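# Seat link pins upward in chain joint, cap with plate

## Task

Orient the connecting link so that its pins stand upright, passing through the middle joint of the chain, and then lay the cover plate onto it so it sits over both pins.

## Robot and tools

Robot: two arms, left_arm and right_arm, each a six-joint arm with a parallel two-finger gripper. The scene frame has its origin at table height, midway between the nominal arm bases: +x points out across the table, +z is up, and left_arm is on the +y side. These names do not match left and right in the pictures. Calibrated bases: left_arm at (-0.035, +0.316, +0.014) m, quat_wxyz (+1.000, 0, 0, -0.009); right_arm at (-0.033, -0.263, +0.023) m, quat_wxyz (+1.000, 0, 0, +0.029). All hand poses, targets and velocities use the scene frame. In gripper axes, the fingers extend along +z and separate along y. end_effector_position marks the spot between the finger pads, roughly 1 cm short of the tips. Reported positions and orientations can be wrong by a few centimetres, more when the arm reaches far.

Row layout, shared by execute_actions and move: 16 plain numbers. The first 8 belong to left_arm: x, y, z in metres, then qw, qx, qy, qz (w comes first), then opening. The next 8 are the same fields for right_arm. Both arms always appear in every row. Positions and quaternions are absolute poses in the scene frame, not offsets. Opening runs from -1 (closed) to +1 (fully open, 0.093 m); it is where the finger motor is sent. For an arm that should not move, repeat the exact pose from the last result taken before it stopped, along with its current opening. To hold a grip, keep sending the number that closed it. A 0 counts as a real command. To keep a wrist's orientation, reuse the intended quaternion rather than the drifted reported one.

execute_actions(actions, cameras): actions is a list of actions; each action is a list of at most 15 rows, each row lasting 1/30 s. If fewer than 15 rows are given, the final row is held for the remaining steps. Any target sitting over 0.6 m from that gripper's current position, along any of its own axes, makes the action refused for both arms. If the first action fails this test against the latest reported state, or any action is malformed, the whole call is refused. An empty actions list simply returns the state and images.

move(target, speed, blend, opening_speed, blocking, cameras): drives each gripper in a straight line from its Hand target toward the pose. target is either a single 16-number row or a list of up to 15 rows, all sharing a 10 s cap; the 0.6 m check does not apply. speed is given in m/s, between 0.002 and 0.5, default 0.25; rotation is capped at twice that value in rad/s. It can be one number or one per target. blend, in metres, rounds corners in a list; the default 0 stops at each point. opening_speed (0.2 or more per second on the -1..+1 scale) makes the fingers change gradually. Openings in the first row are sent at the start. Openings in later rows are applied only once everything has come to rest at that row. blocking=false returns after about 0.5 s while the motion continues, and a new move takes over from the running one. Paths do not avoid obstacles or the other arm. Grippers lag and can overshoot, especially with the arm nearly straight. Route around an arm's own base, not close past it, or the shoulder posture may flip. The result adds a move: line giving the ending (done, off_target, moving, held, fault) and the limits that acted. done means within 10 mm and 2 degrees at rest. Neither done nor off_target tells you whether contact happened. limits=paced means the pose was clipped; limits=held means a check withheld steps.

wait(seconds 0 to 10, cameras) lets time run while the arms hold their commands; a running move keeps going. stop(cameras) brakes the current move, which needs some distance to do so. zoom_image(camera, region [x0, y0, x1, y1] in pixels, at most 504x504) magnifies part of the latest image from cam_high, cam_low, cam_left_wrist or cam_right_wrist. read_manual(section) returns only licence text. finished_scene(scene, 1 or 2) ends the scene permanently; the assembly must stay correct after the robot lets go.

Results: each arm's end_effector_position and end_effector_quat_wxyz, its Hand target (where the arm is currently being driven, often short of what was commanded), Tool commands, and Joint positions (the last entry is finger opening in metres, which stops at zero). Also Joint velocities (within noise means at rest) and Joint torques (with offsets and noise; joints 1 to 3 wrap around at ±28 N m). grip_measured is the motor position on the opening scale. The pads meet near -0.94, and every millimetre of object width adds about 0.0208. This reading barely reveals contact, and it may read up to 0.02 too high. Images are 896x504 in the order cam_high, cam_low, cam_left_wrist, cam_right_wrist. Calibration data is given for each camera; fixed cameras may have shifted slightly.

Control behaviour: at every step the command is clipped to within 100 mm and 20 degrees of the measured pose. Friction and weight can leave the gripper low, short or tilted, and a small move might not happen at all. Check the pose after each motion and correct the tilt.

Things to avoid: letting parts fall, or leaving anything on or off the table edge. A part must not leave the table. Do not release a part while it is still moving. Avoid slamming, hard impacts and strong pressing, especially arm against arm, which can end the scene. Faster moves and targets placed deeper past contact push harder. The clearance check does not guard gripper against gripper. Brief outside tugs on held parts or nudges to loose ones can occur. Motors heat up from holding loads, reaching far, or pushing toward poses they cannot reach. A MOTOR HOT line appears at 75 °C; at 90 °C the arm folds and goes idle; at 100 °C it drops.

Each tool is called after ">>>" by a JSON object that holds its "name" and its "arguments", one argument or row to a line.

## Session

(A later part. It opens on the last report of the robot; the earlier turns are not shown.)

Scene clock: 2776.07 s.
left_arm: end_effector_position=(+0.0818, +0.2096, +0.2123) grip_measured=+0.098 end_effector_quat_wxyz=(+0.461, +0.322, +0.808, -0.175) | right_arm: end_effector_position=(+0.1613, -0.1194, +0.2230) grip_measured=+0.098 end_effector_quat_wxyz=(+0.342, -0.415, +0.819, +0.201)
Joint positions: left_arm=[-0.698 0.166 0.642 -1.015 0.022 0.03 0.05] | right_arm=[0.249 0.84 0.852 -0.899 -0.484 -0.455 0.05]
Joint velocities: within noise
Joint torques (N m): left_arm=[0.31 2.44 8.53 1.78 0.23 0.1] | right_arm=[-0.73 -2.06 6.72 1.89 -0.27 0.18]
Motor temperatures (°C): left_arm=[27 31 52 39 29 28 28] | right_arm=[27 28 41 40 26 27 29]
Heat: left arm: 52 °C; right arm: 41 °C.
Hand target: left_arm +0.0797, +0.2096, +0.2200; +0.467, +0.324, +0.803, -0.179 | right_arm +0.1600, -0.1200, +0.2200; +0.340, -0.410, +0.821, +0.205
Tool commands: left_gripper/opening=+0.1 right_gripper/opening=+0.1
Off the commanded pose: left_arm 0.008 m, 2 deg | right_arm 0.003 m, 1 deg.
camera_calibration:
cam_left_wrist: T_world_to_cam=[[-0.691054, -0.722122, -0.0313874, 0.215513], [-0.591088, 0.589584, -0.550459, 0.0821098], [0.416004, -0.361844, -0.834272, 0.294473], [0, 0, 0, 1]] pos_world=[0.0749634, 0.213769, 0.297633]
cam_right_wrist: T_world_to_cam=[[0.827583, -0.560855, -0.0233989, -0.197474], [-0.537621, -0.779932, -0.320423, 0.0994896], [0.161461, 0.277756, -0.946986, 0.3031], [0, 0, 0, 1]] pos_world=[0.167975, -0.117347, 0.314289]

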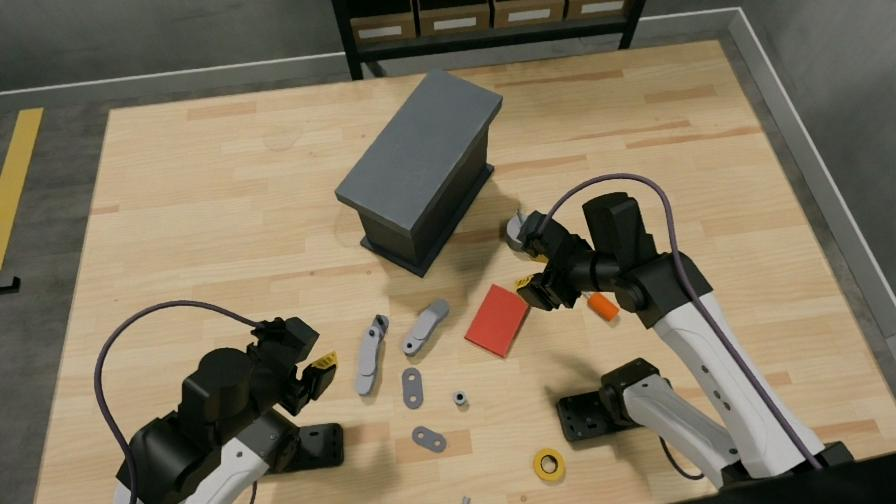

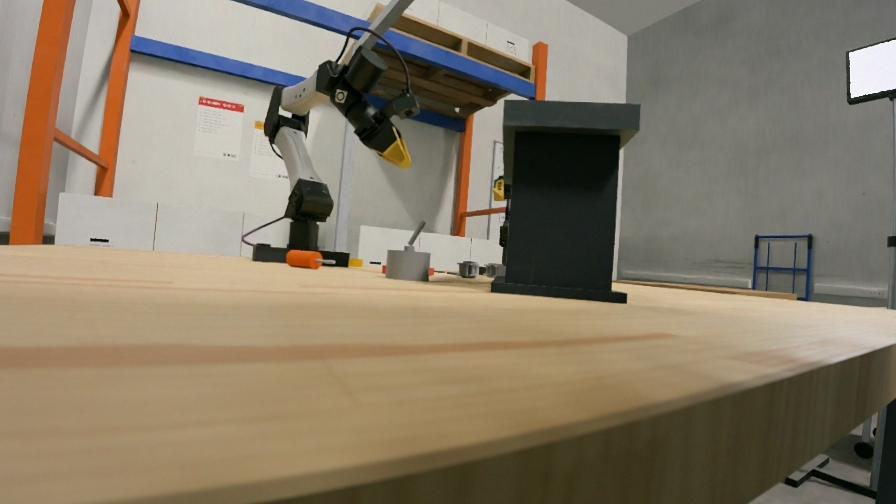

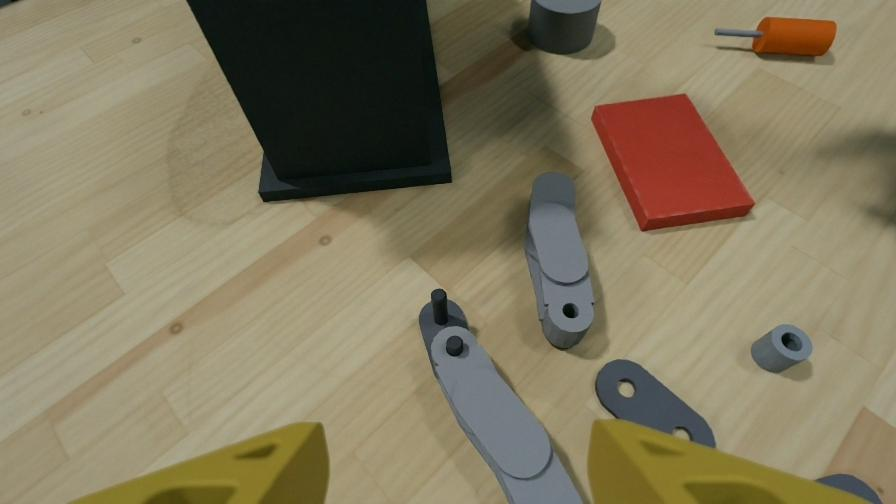

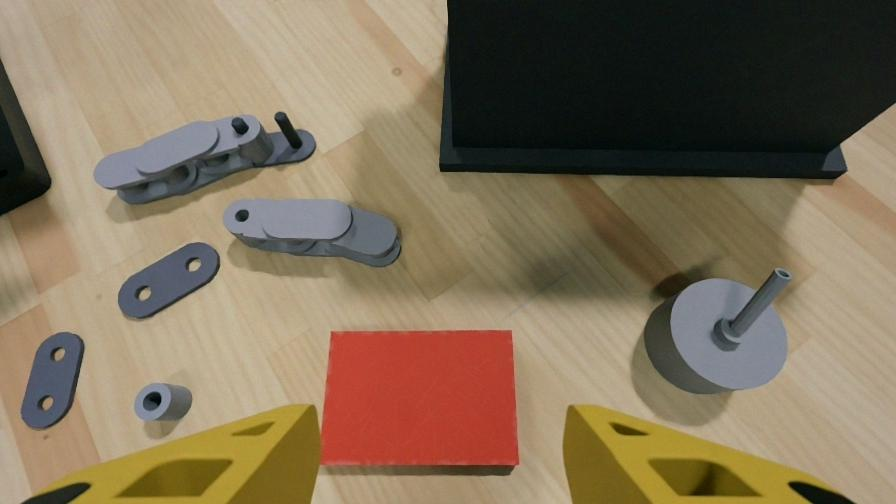

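>>> {"name": "move", "arguments": {
  "target": [
    [0.08,0.21,0.22,0.462,0.3314,0.8001,-0.1913,0.1,0.16,-0.06,0.20,0,-0.766,0.6428,0,0.1],
    [0.08,0.21,0.22,0.462,0.3314,0.8001,-0.1913,0.1,0.149,0.02,0.12,0,-0.9511,0.3090,0,0.1],
    [0.08,0.21,0.22,0.462,0.3314,0.8001,-0.1913,0.1,0.149,0.033,0.09,0,-0.9511,0.3090,0,0.1]
  ],
  "speed": [0.15,0.15,0.08],
  "blend": [0.02,0.01,0]
}}

Scene clock: 2806.80 s.
left_arm: end_effector_position=(+0.0812, +0.2108, +0.2126) grip_measured=+0.098 end_effector_quat_wxyz=(+0.459, +0.327, +0.805, -0.188) | right_arm: end_effector_position=(+0.1501, +0.0340, +0.0966) grip_measured=+0.098 end_effector_quat_wxyz=(-0.008, +0.950, -0.312, -0.004)
Joint positions: left_arm=[-0.272 0.181 0.651 -1.059 0.413 0.26 0.05] | right_arm=[0.954 1.873 1.436 -1.12 -0.011 -1.494 0.05]
Joint velocities: within noise
Joint torques (N m): left_arm=[0.32 3.48 8.72 1.69 0.39 0.1] | right_arm=[0.47 -8.46 6.06 0.38 0.17 0.12]
Motor temperatures (°C): left_arm=[27 31 52 40 29 28 28] | right_arm=[27 29 41 39 26 27 29]
Heat: left arm: 52 °C; right arm: 41 °C.
Hand target: left_arm +0.0800, +0.2098, +0.2199; +0.462, +0.331, +0.800, -0.190 | right_arm +0.1489, +0.0329, +0.0900; +0.000, +0.951, -0.309, +0.000
Off the commanded pose: left_arm 0.008 m, 1 deg | right_arm 0.007 m, 1 deg.
move: done
camera_calibration:
cam_left_wrist: T_world_to_cam=[[-0.708217, -0.705835, -0.0150442, 0.210479], [-0.580903, 0.594709, -0.555764, 0.0804635], [0.401224, -0.384862, -0.831204, 0.300841], [0, 0, 0, 1]] pos_world=[0.0751016, 0.216493, 0.297945]
cam_right_wrist: T_world_to_cam=[[0.56977, 0.821658, 0.0154806, -0.117197], [0.725981, -0.512073, 0.459056, -0.101507], [0.385114, -0.250318, -0.888272, 0.121255], [0, 0, 0, 1]] pos_world=[0.0937709, 0.0746692, 0.156119]

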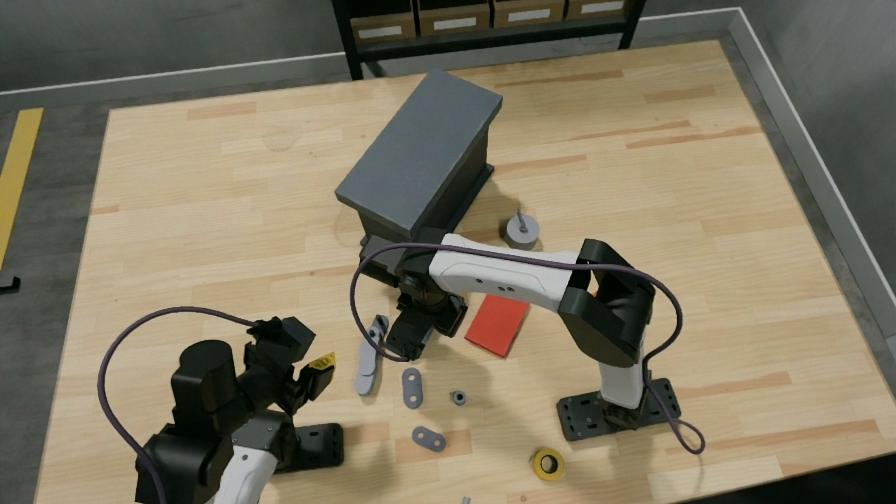

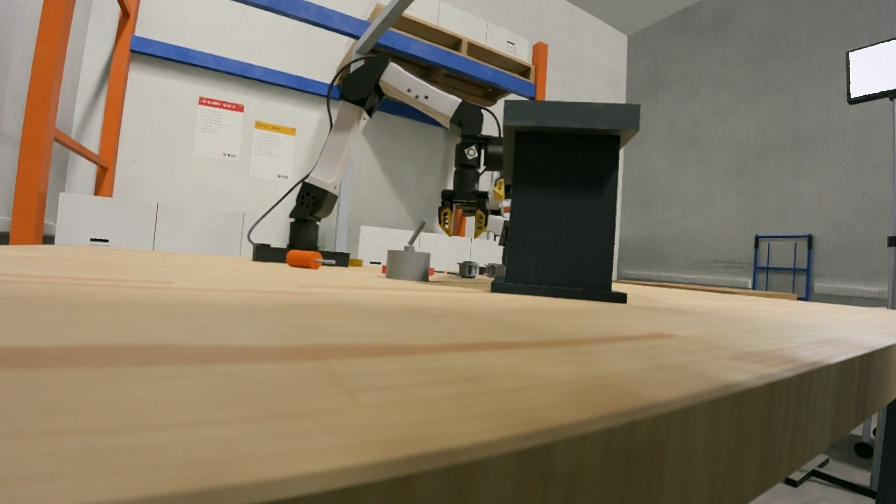

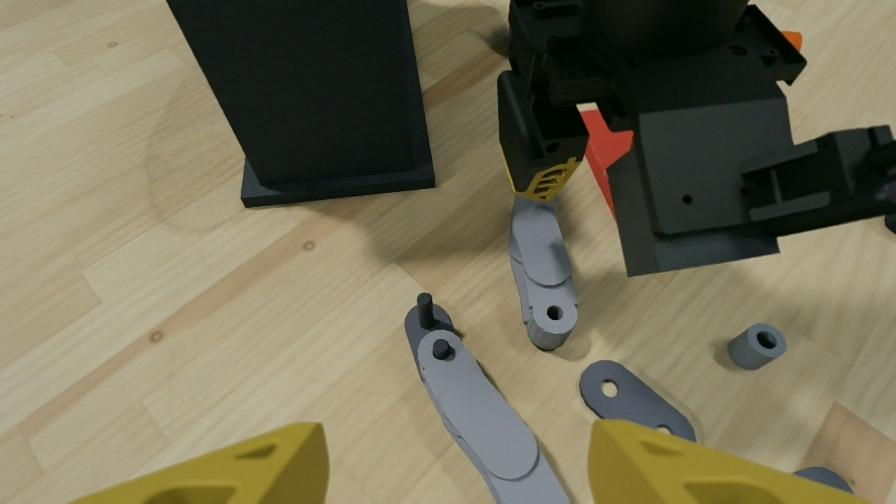

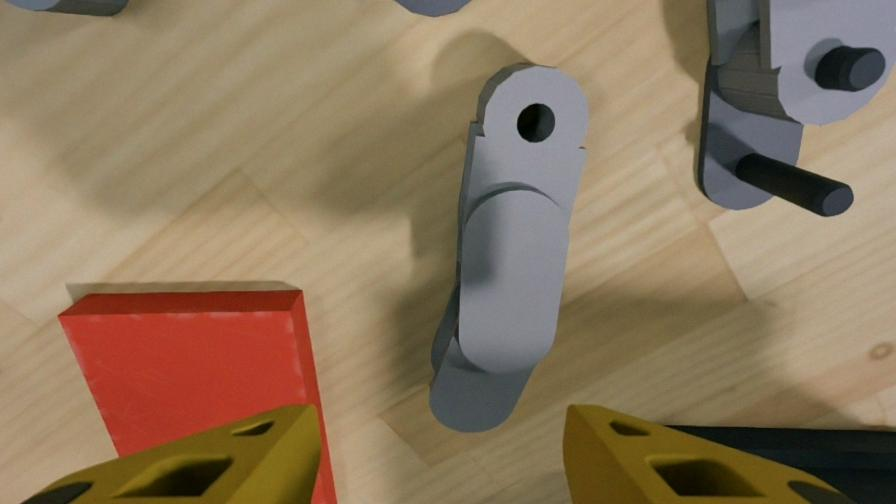

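>>> {"name": "zoom_image", "arguments": {
  "camera": "cam_high",
  "region": [320, 160, 520, 380]
}}

>>> {"name": "zoom_image", "arguments": {
  "camera": "cam_low",
  "region": [400, 80, 660, 310]
}}

Scaled by 2.291 from the camera's 896x504 image, which has a finer 1280x720 frame.

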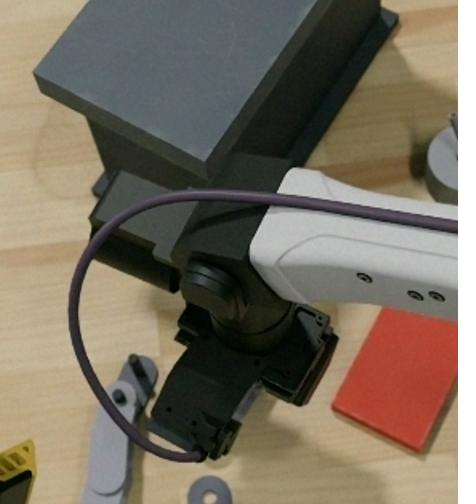

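Scaled by 1.938 from the camera's 896x504 image, which has a finer 1280x720 frame.

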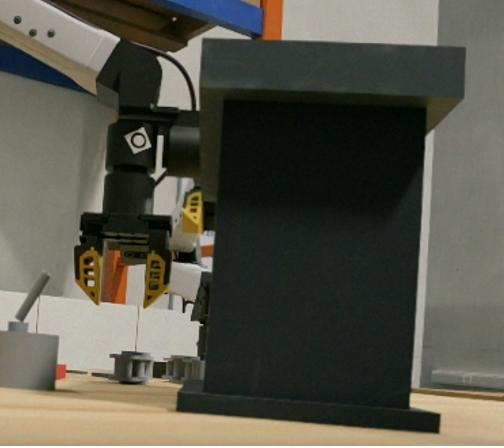

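>>> {"name": "move", "arguments": {
  "target": [
    [0.08,0.21,0.22,0.462,0.3314,0.8001,-0.1913,0.1,0.1605,0.051,0.085,0,-0.9455,0.3256,0,0.1],
    [0.08,0.21,0.22,0.462,0.3314,0.8001,-0.1913,0.1,0.1605,0.051,0.07,0,-0.9455,0.3256,0,0.1]
  ],
  "speed": 0.06
}}

Scene clock: 2878.83 s.
left_arm: end_effector_position=(+0.0811, +0.2108, +0.2126) grip_measured=+0.098 end_effector_quat_wxyz=(+0.459, +0.327, +0.805, -0.188) | right_arm: end_effector_position=(+0.1616, +0.0523, +0.0781) grip_measured=+0.098 end_effector_quat_wxyz=(-0.009, +0.946, -0.325, -0.003)
Joint positions: left_arm=[-0.272 0.181 0.651 -1.059 0.414 0.26 0.05] | right_arm=[0.954 1.966 1.488 -1.076 -0.011 -1.467 0.05]
Joint velocities: within noise
Joint torques (N m): left_arm=[0.35 3.49 8.58 1.69 0.38 0.1] | right_arm=[0.36 -8.9 6.04 0.42 0.16 0.19]
Motor temperatures (°C): left_arm=[27 31 50 40 29 28 27] | right_arm=[27 35 40 34 26 27 29]
Heat: left arm: 50 °C; right arm: 40 °C.
Hand target: left_arm +0.0800, +0.2099, +0.2199; +0.462, +0.331, +0.801, -0.190 | right_arm +0.1604, +0.0509, +0.0702; +0.000, +0.946, -0.325, +0.000
Off the commanded pose: left_arm 0.007 m, 1 deg | right_arm 0.008 m, 1 deg.
move: done
camera_calibration:
cam_left_wrist: T_world_to_cam=[[-0.708311, -0.705741, -0.0150043, 0.210403], [-0.580935, 0.594862, -0.555566, 0.0803244], [0.401011, -0.384797, -0.831337, 0.300936], [0, 0, 0, 1]] pos_world=[0.0750154, 0.216508, 0.297962]
cam_right_wrist: T_world_to_cam=[[0.59179, 0.805886, 0.0182129, -0.141412], [0.711323, -0.532711, 0.458517, -0.0884319], [0.379215, -0.258391, -0.888499, 0.106371], [0, 0, 0, 1]] pos_world=[0.106252, 0.0943383, 0.137633]

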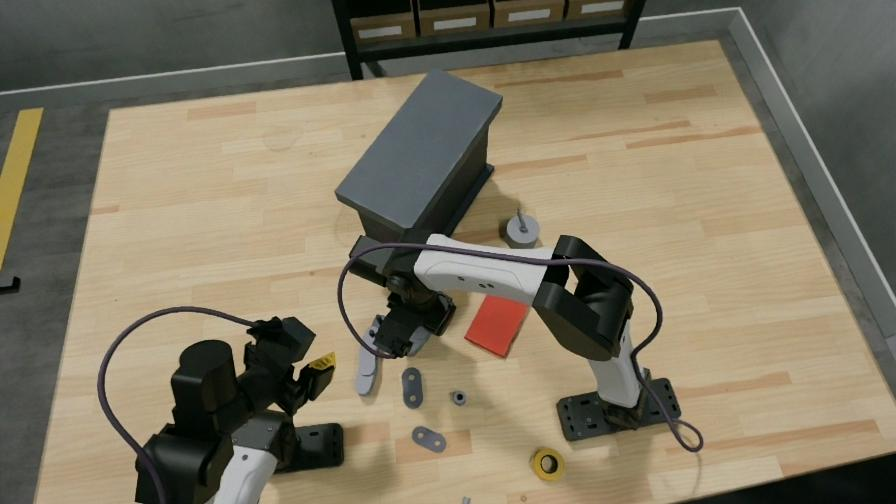

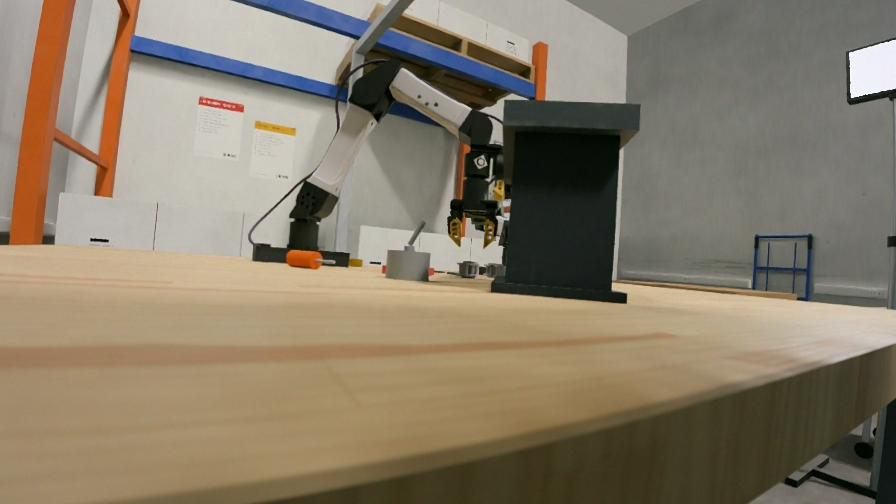

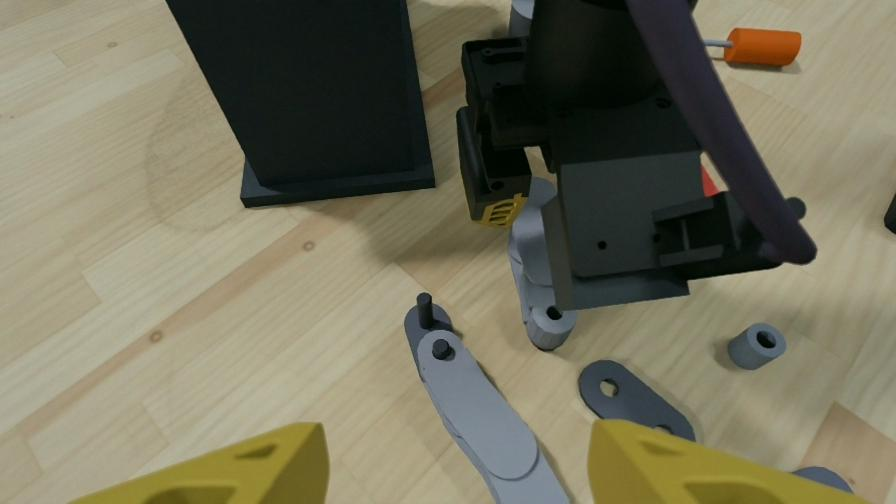

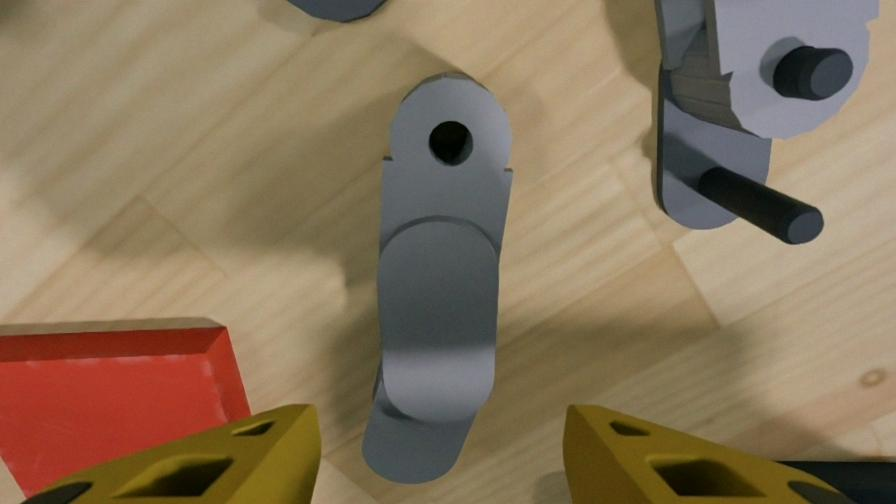

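>>> {"name": "move", "arguments": {
  "target": [
    [0.08,0.21,0.22,0.462,0.3314,0.8001,-0.1913,0.1,0.1585,0.0500,0.045,0,-0.9455,0.3256,0,0.1],
    [0.08,0.21,0.22,0.462,0.3314,0.8001,-0.1913,0.1,0.1585,0.0500,0.026,0,-0.9455,0.3256,0,0.1]
  ],
  "speed": [0.06,0.03],
  "blend": [0.005,0]
}}

Scene clock: 2893.97 s.
left_arm: end_effector_position=(+0.0810, +0.2108, +0.2127) grip_measured=+0.098 end_effector_quat_wxyz=(+0.459, +0.327, +0.804, -0.188) | right_arm: end_effector_position=(+0.1615, +0.0522, +0.0344) grip_measured=+0.098 end_effector_quat_wxyz=(-0.010, +0.945, -0.326, -0.003)
Joint positions: left_arm=[-0.272 0.181 0.651 -1.059 0.414 0.26 0.05] | right_arm=[0.954 2.016 1.378 -0.914 -0.011 -1.464 0.05]
Joint velocities: within noise
Joint torques (N m): left_arm=[0.35 3.48 8.65 1.7 0.39 0.1] | right_arm=[0.61 -9.05 5.42 0.39 0.11 0.17]
Motor temperatures (°C): left_arm=[27 31 50 40 29 28 27] | right_arm=[27 37 39 33 26 27 29]
Heat: left arm: 50 °C; right arm: 39 °C.
Hand target: left_arm +0.0800, +0.2099, +0.2199; +0.462, +0.331, +0.800, -0.190 | right_arm +0.1584, +0.0499, +0.0262; +0.000, +0.946, -0.326, +0.000
Off the commanded pose: left_arm 0.007 m, 1 deg | right_arm 0.009 m, 1 deg.
move: done
camera_calibration:
cam_left_wrist: T_world_to_cam=[[-0.708669, -0.705378, -0.0151467, 0.210324], [-0.580536, 0.595177, -0.555646, 0.080259], [0.400955, -0.384976, -0.831281, 0.300974], [0, 0, 0, 1]] pos_world=[0.0749665, 0.216458, 0.297975]
cam_right_wrist: T_world_to_cam=[[0.594535, 0.803819, 0.0200732, -0.140891], [0.709059, -0.535892, 0.458319, -0.0678571], [0.379162, -0.258253, -0.888561, 0.0675283], [0, 0, 0, 1]] pos_world=[0.106275, 0.0943266, 0.0939314]

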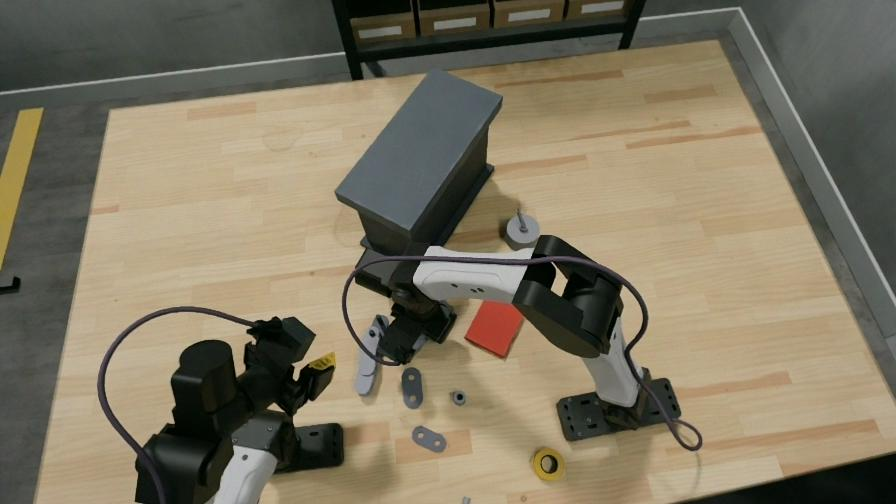

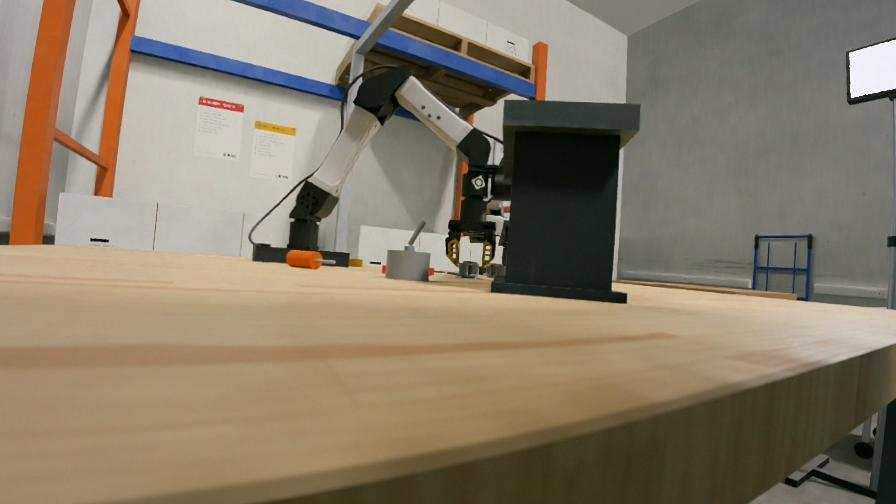

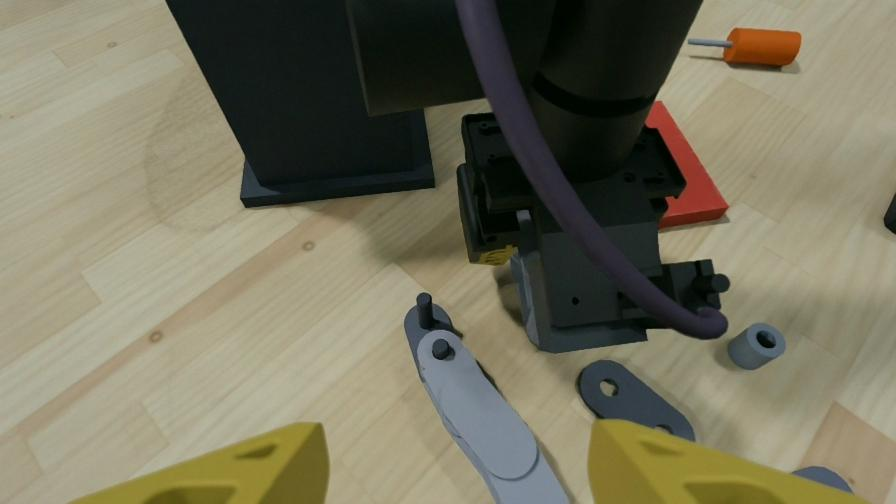

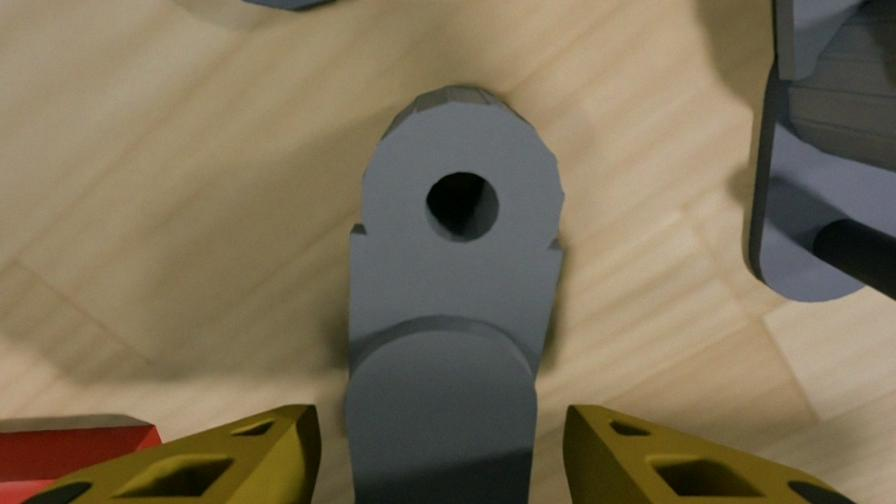

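>>> {"name": "move", "arguments": {
  "target": [0.08,0.21,0.22,0.462,0.3314,0.8001,-0.1913,0.1,0.1585,0.0500,0.015,0,-0.9455,0.3256,0,0.1],
  "speed": 0.02,
  "cameras": ["cam_right_wrist","cam_low"]
}}

Scene clock: 2908.27 s.
left_arm: end_effector_position=(+0.0810, +0.2108, +0.2127) grip_measured=+0.098 end_effector_quat_wxyz=(+0.459, +0.327, +0.804, -0.188) | right_arm: end_effector_position=(+0.1617, +0.0526, +0.0235) grip_measured=+0.098 end_effector_quat_wxyz=(-0.011, +0.945, -0.326, -0.003)
Joint positions: left_arm=[-0.272 0.181 0.651 -1.059 0.414 0.26 0.05] | right_arm=[0.954 2.034 1.357 -0.875 -0.011 -1.464 0.05]
Joint velocities: within noise
Joint torques (N m): left_arm=[0.35 3.54 8.66 1.69 0.38 0.09] | right_arm=[0.62 -9.05 5.46 0.41 0.15 0.17]
Motor temperatures (°C): left_arm=[27 31 50 40 29 28 27] | right_arm=[27 38 38 33 26 27 29]
Heat: left arm: 50 °C; right arm: 38 °C.
Hand target: left_arm +0.0800, +0.2099, +0.2199; +0.462, +0.331, +0.800, -0.190 | right_arm +0.1584, +0.0498, +0.0151; +0.000, +0.946, -0.325, +0.000
Off the commanded pose: left_arm 0.007 m, 1 deg | right_arm 0.009 m, 1 deg.
move: done
camera_calibration:
cam_right_wrist: T_world_to_cam=[[0.594526, 0.803806, 0.0208336, -0.141136], [0.708874, -0.536188, 0.458258, -0.0628138], [0.379521, -0.257678, -0.888575, 0.0578307], [0, 0, 0, 1]] pos_world=[0.106488, 0.094668, 0.0831122]
Images, in order (width x height): cam_low 896x504, cam_right_wrist 896x504.

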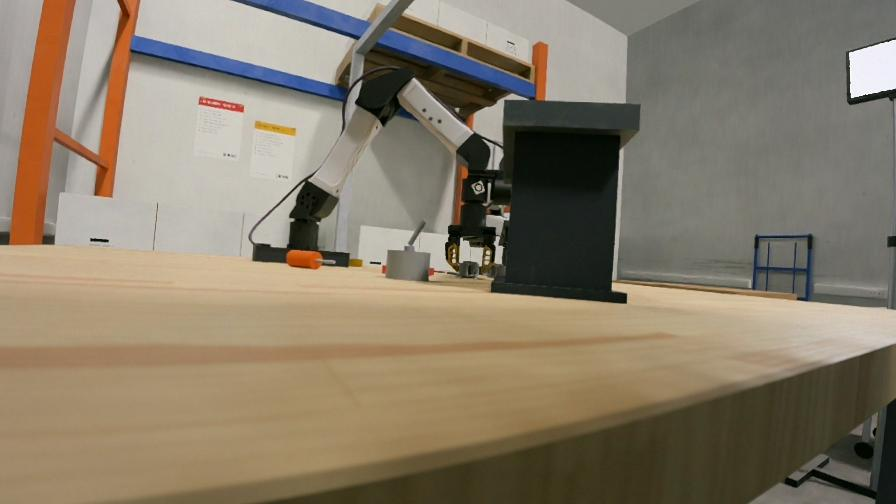

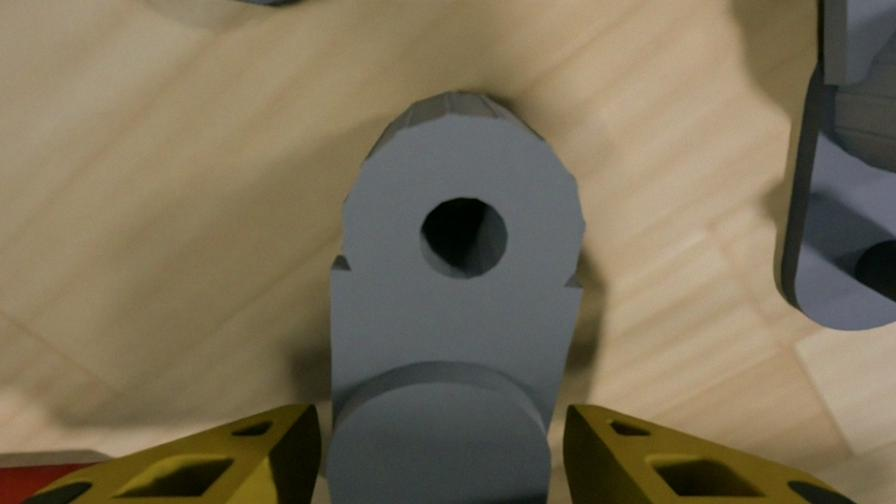

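>>> {"name": "move", "arguments": {
  "target": [0.08,0.21,0.22,0.462,0.3314,0.8001,-0.1913,0.1,0.1585,0.0500,0.015,0,-0.9455,0.3256,0,-0.7],
  "opening_speed": 0.8,
  "cameras": ["cam_right_wrist","cam_low"]
}}

Scene clock: 2915.23 s.
left_arm: end_effector_position=(+0.0810, +0.2108, +0.2127) grip_measured=+0.098 end_effector_quat_wxyz=(+0.459, +0.327, +0.804, -0.188) | right_arm: end_effector_position=(+0.1618, +0.0525, +0.0235) grip_measured=-0.467 end_effector_quat_wxyz=(-0.011, +0.945, -0.327, -0.003)
Joint positions: left_arm=[-0.272 0.181 0.651 -1.059 0.414 0.26 0.05] | right_arm=[0.954 2.034 1.357 -0.875 -0.01 -1.463 0.023]
Joint velocities: within noise
Joint torques (N m): left_arm=[0.35 3.51 8.65 1.69 0.38 0.1] | right_arm=[0.7 -9.13 5.22 0.39 0.09 0.14]
Motor temperatures (°C): left_arm=[27 31 50 40 29 28 27] | right_arm=[27 39 38 33 26 27 29]
Heat: left arm: 50 °C; right arm: 39 °C.
Hand target: left_arm +0.0800, +0.2099, +0.2199; +0.462, +0.331, +0.800, -0.190 | right_arm +0.1584, +0.0498, +0.0151; +0.000, +0.946, -0.325, +0.000
Off the commanded pose: left_arm 0.007 m, 1 deg | right_arm 0.009 m, 1 deg.
move: done
camera_calibration:
cam_right_wrist: T_world_to_cam=[[0.595139, 0.803352, 0.0208547, -0.141217], [0.70832, -0.536642, 0.458583, -0.0627646], [0.379595, -0.258149, -0.888407, 0.0578095], [0, 0, 0, 1]] pos_world=[0.106557, 0.0946885, 0.0830861]
Images, in order (width x height): cam_low 896x504, cam_right_wrist 896x504.

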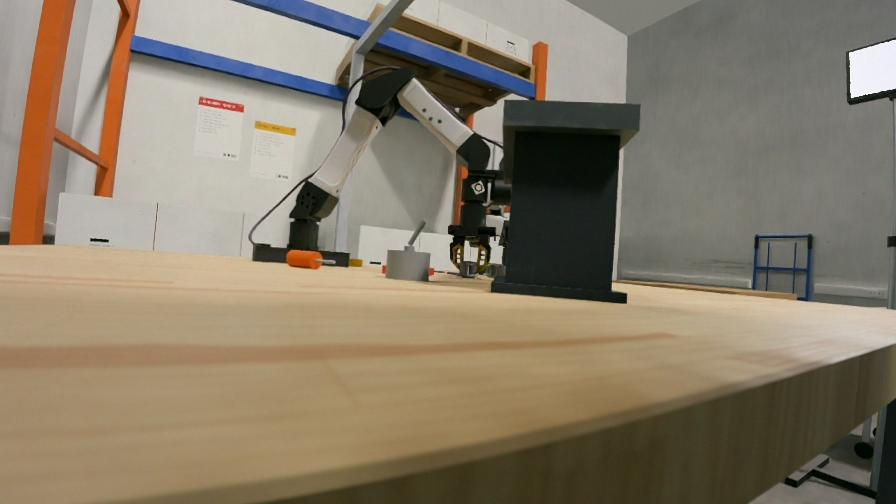

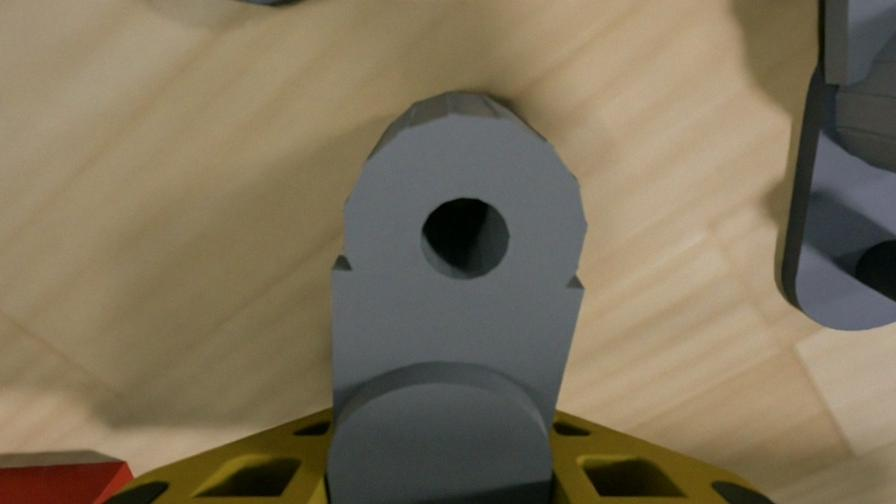

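>>> {"name": "move", "arguments": {
  "target": [0.08,0.21,0.22,0.462,0.3314,0.8001,-0.1913,0.1,0.1605,0.0515,0.095,0,-0.9455,0.3256,0,-0.7],
  "speed": 0.04,
  "cameras": ["cam_right_wrist","cam_low","cam_left_wrist"]
}}

Scene clock: 2950.97 s.
left_arm: end_effector_position=(+0.0810, +0.2108, +0.2127) grip_measured=+0.098 end_effector_quat_wxyz=(+0.459, +0.327, +0.804, -0.188) | right_arm: end_effector_position=(+0.1559, +0.0431, +0.0697) grip_measured=-0.467 end_effector_quat_wxyz=(+0.031, +0.945, -0.327, -0.012)
Joint positions: left_arm=[-0.272 0.181 0.651 -1.059 0.414 0.26 0.05] | right_arm=[0.954 2.008 1.512 -1.14 -0.01 -1.463 0.023]
Joint velocities: within noise
Joint torques (N m): left_arm=[0.34 3.54 8.64 1.69 0.39 0.08] | right_arm=[0.44 -14.8 10.36 -0.11 0.14 0.13]
Motor temperatures (°C): left_arm=[27 31 50 40 29 28 27] | right_arm=[27 41 39 32 26 27 31]
Heat: left arm: 50 °C; right arm: 41 °C.
Hand target: left_arm +0.0800, +0.2099, +0.2199; +0.462, +0.331, +0.801, -0.190 | right_arm +0.1600, +0.0509, +0.0945; +0.000, +0.945, -0.326, +0.000
Off the commanded pose: left_arm 0.007 m, 1 deg | right_arm 0.027 m, 4 deg.
move: off_target (right_arm)
camera_calibration:
cam_left_wrist: T_world_to_cam=[[-0.708669, -0.705378, -0.0151467, 0.210324], [-0.580536, 0.595177, -0.555646, 0.080259], [0.400955, -0.384976, -0.831281, 0.300974], [0, 0, 0, 1]] pos_world=[0.0749665, 0.216458, 0.297975]
cam_right_wrist: T_world_to_cam=[[0.594182, 0.801819, -0.06352, -0.124954], [0.72901, -0.503491, 0.463726, -0.0898394], [0.339842, -0.321844, -0.883699, 0.107228], [0, 0, 0, 1]] pos_world=[0.103299, 0.0894679, 0.128481]
Images, in order (width x height): cam_low 896x504, cam_left_wrist 896x504, cam_right_wrist 896x504.

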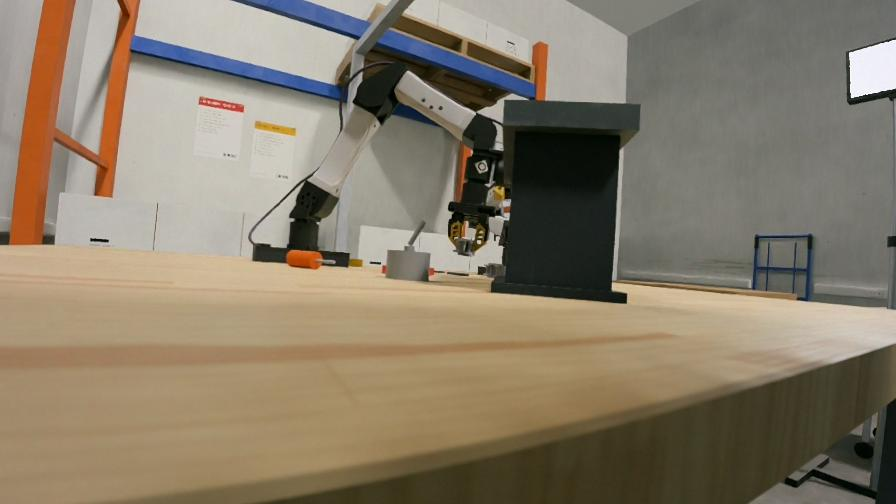

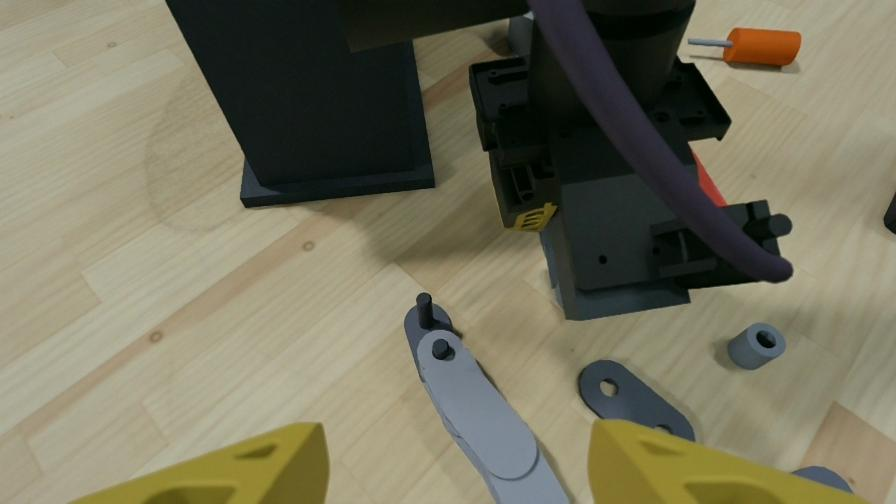

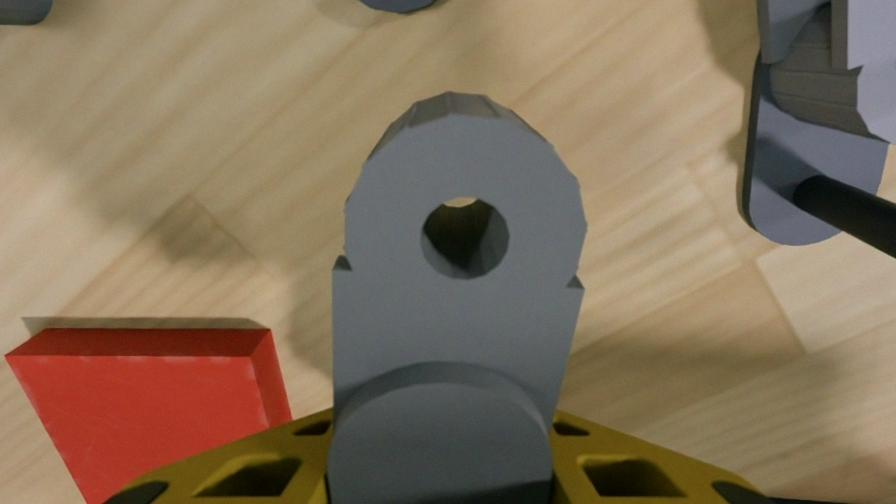

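>>> {"name": "move", "arguments": {
  "target": [
    [0.08,0.21,0.22,0.462,0.3314,0.8001,-0.1913,0.1,0.165,0.05,0.125,0,-0.9272,0.3746,0,-0.7],
    [0.08,0.21,0.22,0.462,0.3314,0.8001,-0.1913,0.1,0.188,0.085,0.125,0,-0.7373,0.6756,0,-0.7],
    [0.08,0.21,0.22,0.462,0.3314,0.8001,-0.1913,0.1,0.188,0.085,0.10,0,-0.7373,0.6756,0,-0.7]
  ],
  "speed": [0.06,0.06,0.05],
  "cameras": ["cam_right_wrist","cam_low","cam_left_wrist","cam_high"]
}}

Scene clock: 2967.40 s.
left_arm: end_effector_position=(+0.0810, +0.2108, +0.2127) grip_measured=+0.098 end_effector_quat_wxyz=(+0.459, +0.327, +0.804, -0.188) | right_arm: end_effector_position=(+0.1833, +0.0870, +0.1007) grip_measured=-0.467 end_effector_quat_wxyz=(+0.002, +0.742, -0.670, -0.005)
Joint positions: left_arm=[-0.272 0.181 0.651 -1.059 0.414 0.26 0.05] | right_arm=[0.954 2.134 1.828 -1.268 -0.01 -0.66 0.023]
Joint velocities: within noise
Joint torques (N m): left_arm=[0.36 3.49 8.61 1.69 0.37 0.09] | right_arm=[-0.94 -11.96 6.8 0.32 0.11 0.19]
Motor temperatures (°C): left_arm=[27 31 50 40 29 28 27] | right_arm=[27 44 40 32 26 27 31]
Heat: left arm: 50 °C; right arm: 44 °C.
Hand target: left_arm +0.0800, +0.2099, +0.2199; +0.462, +0.331, +0.801, -0.190 | right_arm +0.1879, +0.0850, +0.1000; +0.000, +0.737, -0.675, +0.000
Off the commanded pose: left_arm 0.007 m, 1 deg | right_arm 0.005 m, 1 deg.
move: done
camera_calibration:
cam_left_wrist: T_world_to_cam=[[-0.708669, -0.705378, -0.0151467, 0.210324], [-0.580536, 0.595177, -0.555646, 0.080259], [0.400955, -0.384976, -0.831281, 0.300974], [0, 0, 0, 1]] pos_world=[0.0749665, 0.216458, 0.297975]
cam_right_wrist: T_world_to_cam=[[0.991455, 0.130229, -0.00757278, -0.194539], [0.118761, -0.877082, 0.465428, 0.0420909], [0.0539703, -0.46235, -0.885053, 0.204232], [0, 0, 0, 1]] pos_world=[0.176855, 0.156679, 0.159693]

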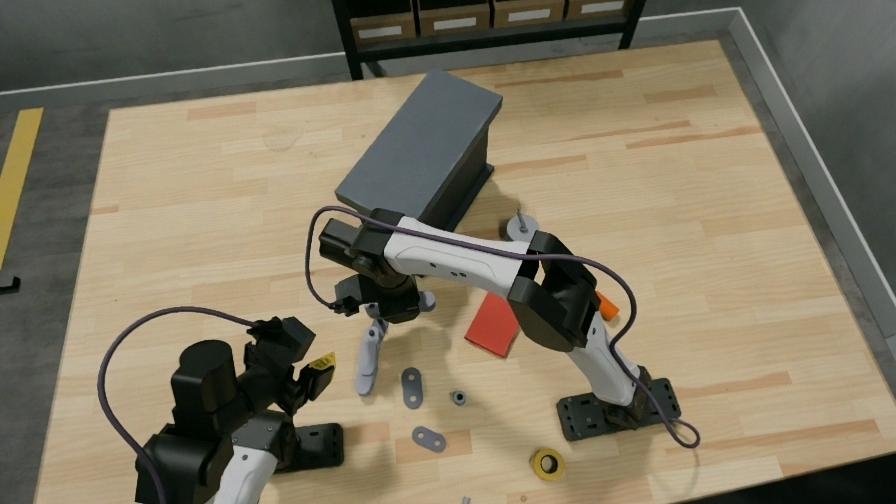

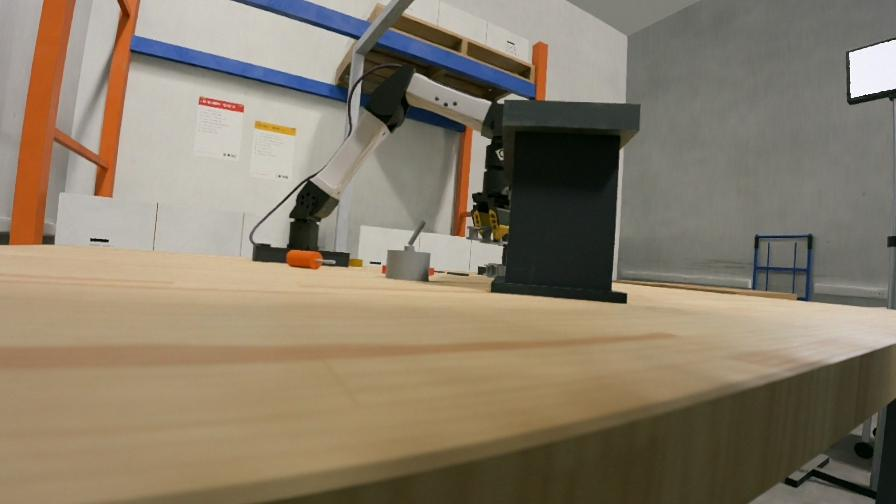

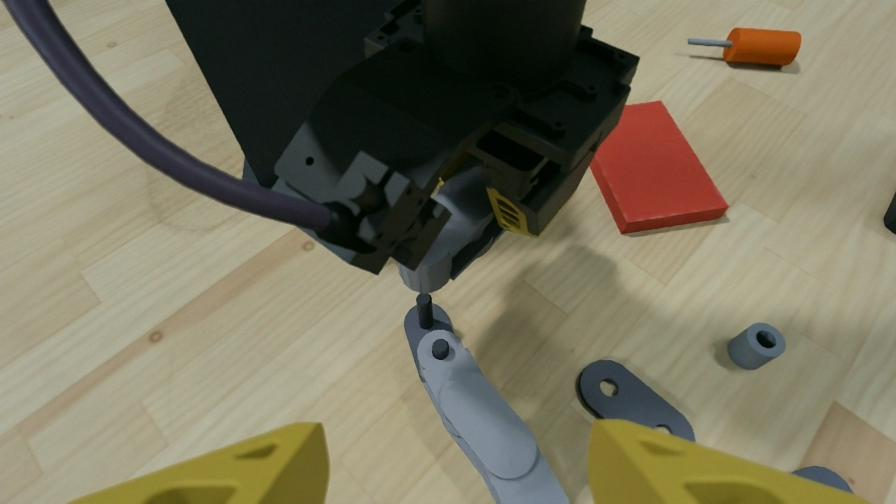

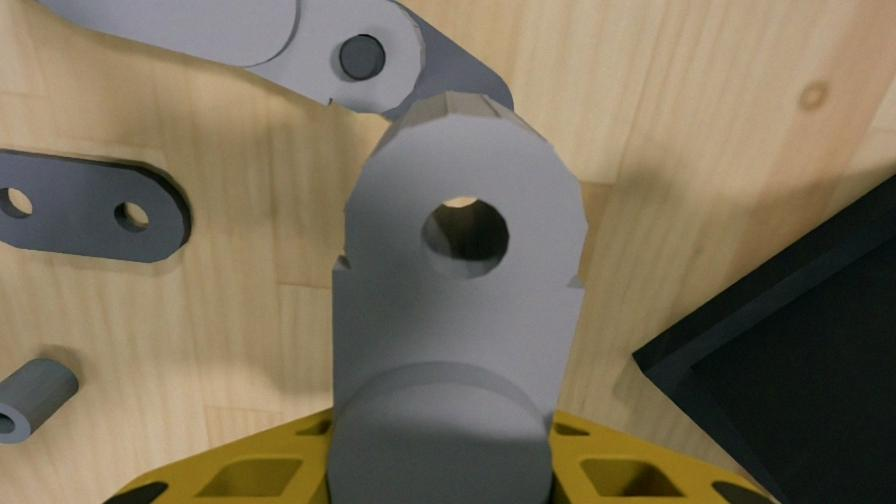

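>>> {"name": "zoom_image", "arguments": {
  "camera": "cam_left_wrist",
  "region": [340, 180, 520, 380]
}}

>>> {"name": "zoom_image", "arguments": {
  "camera": "cam_right_wrist",
  "region": [320, 20, 600, 300]
}}

Scaled by 2.520 from the camera's 896x504 image, which has a finer 1280x720 frame.

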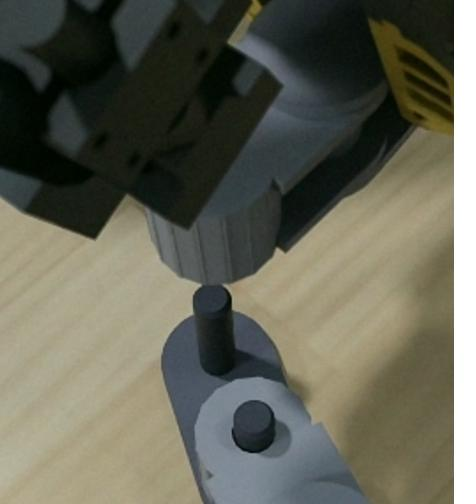

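Scaled by 1.800 from the camera's 896x504 image, which has a finer 1280x720 frame.

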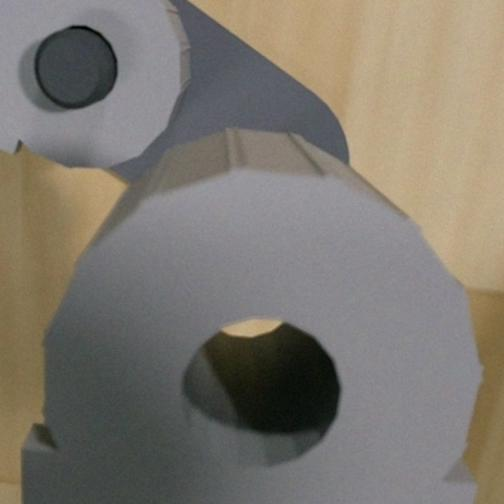

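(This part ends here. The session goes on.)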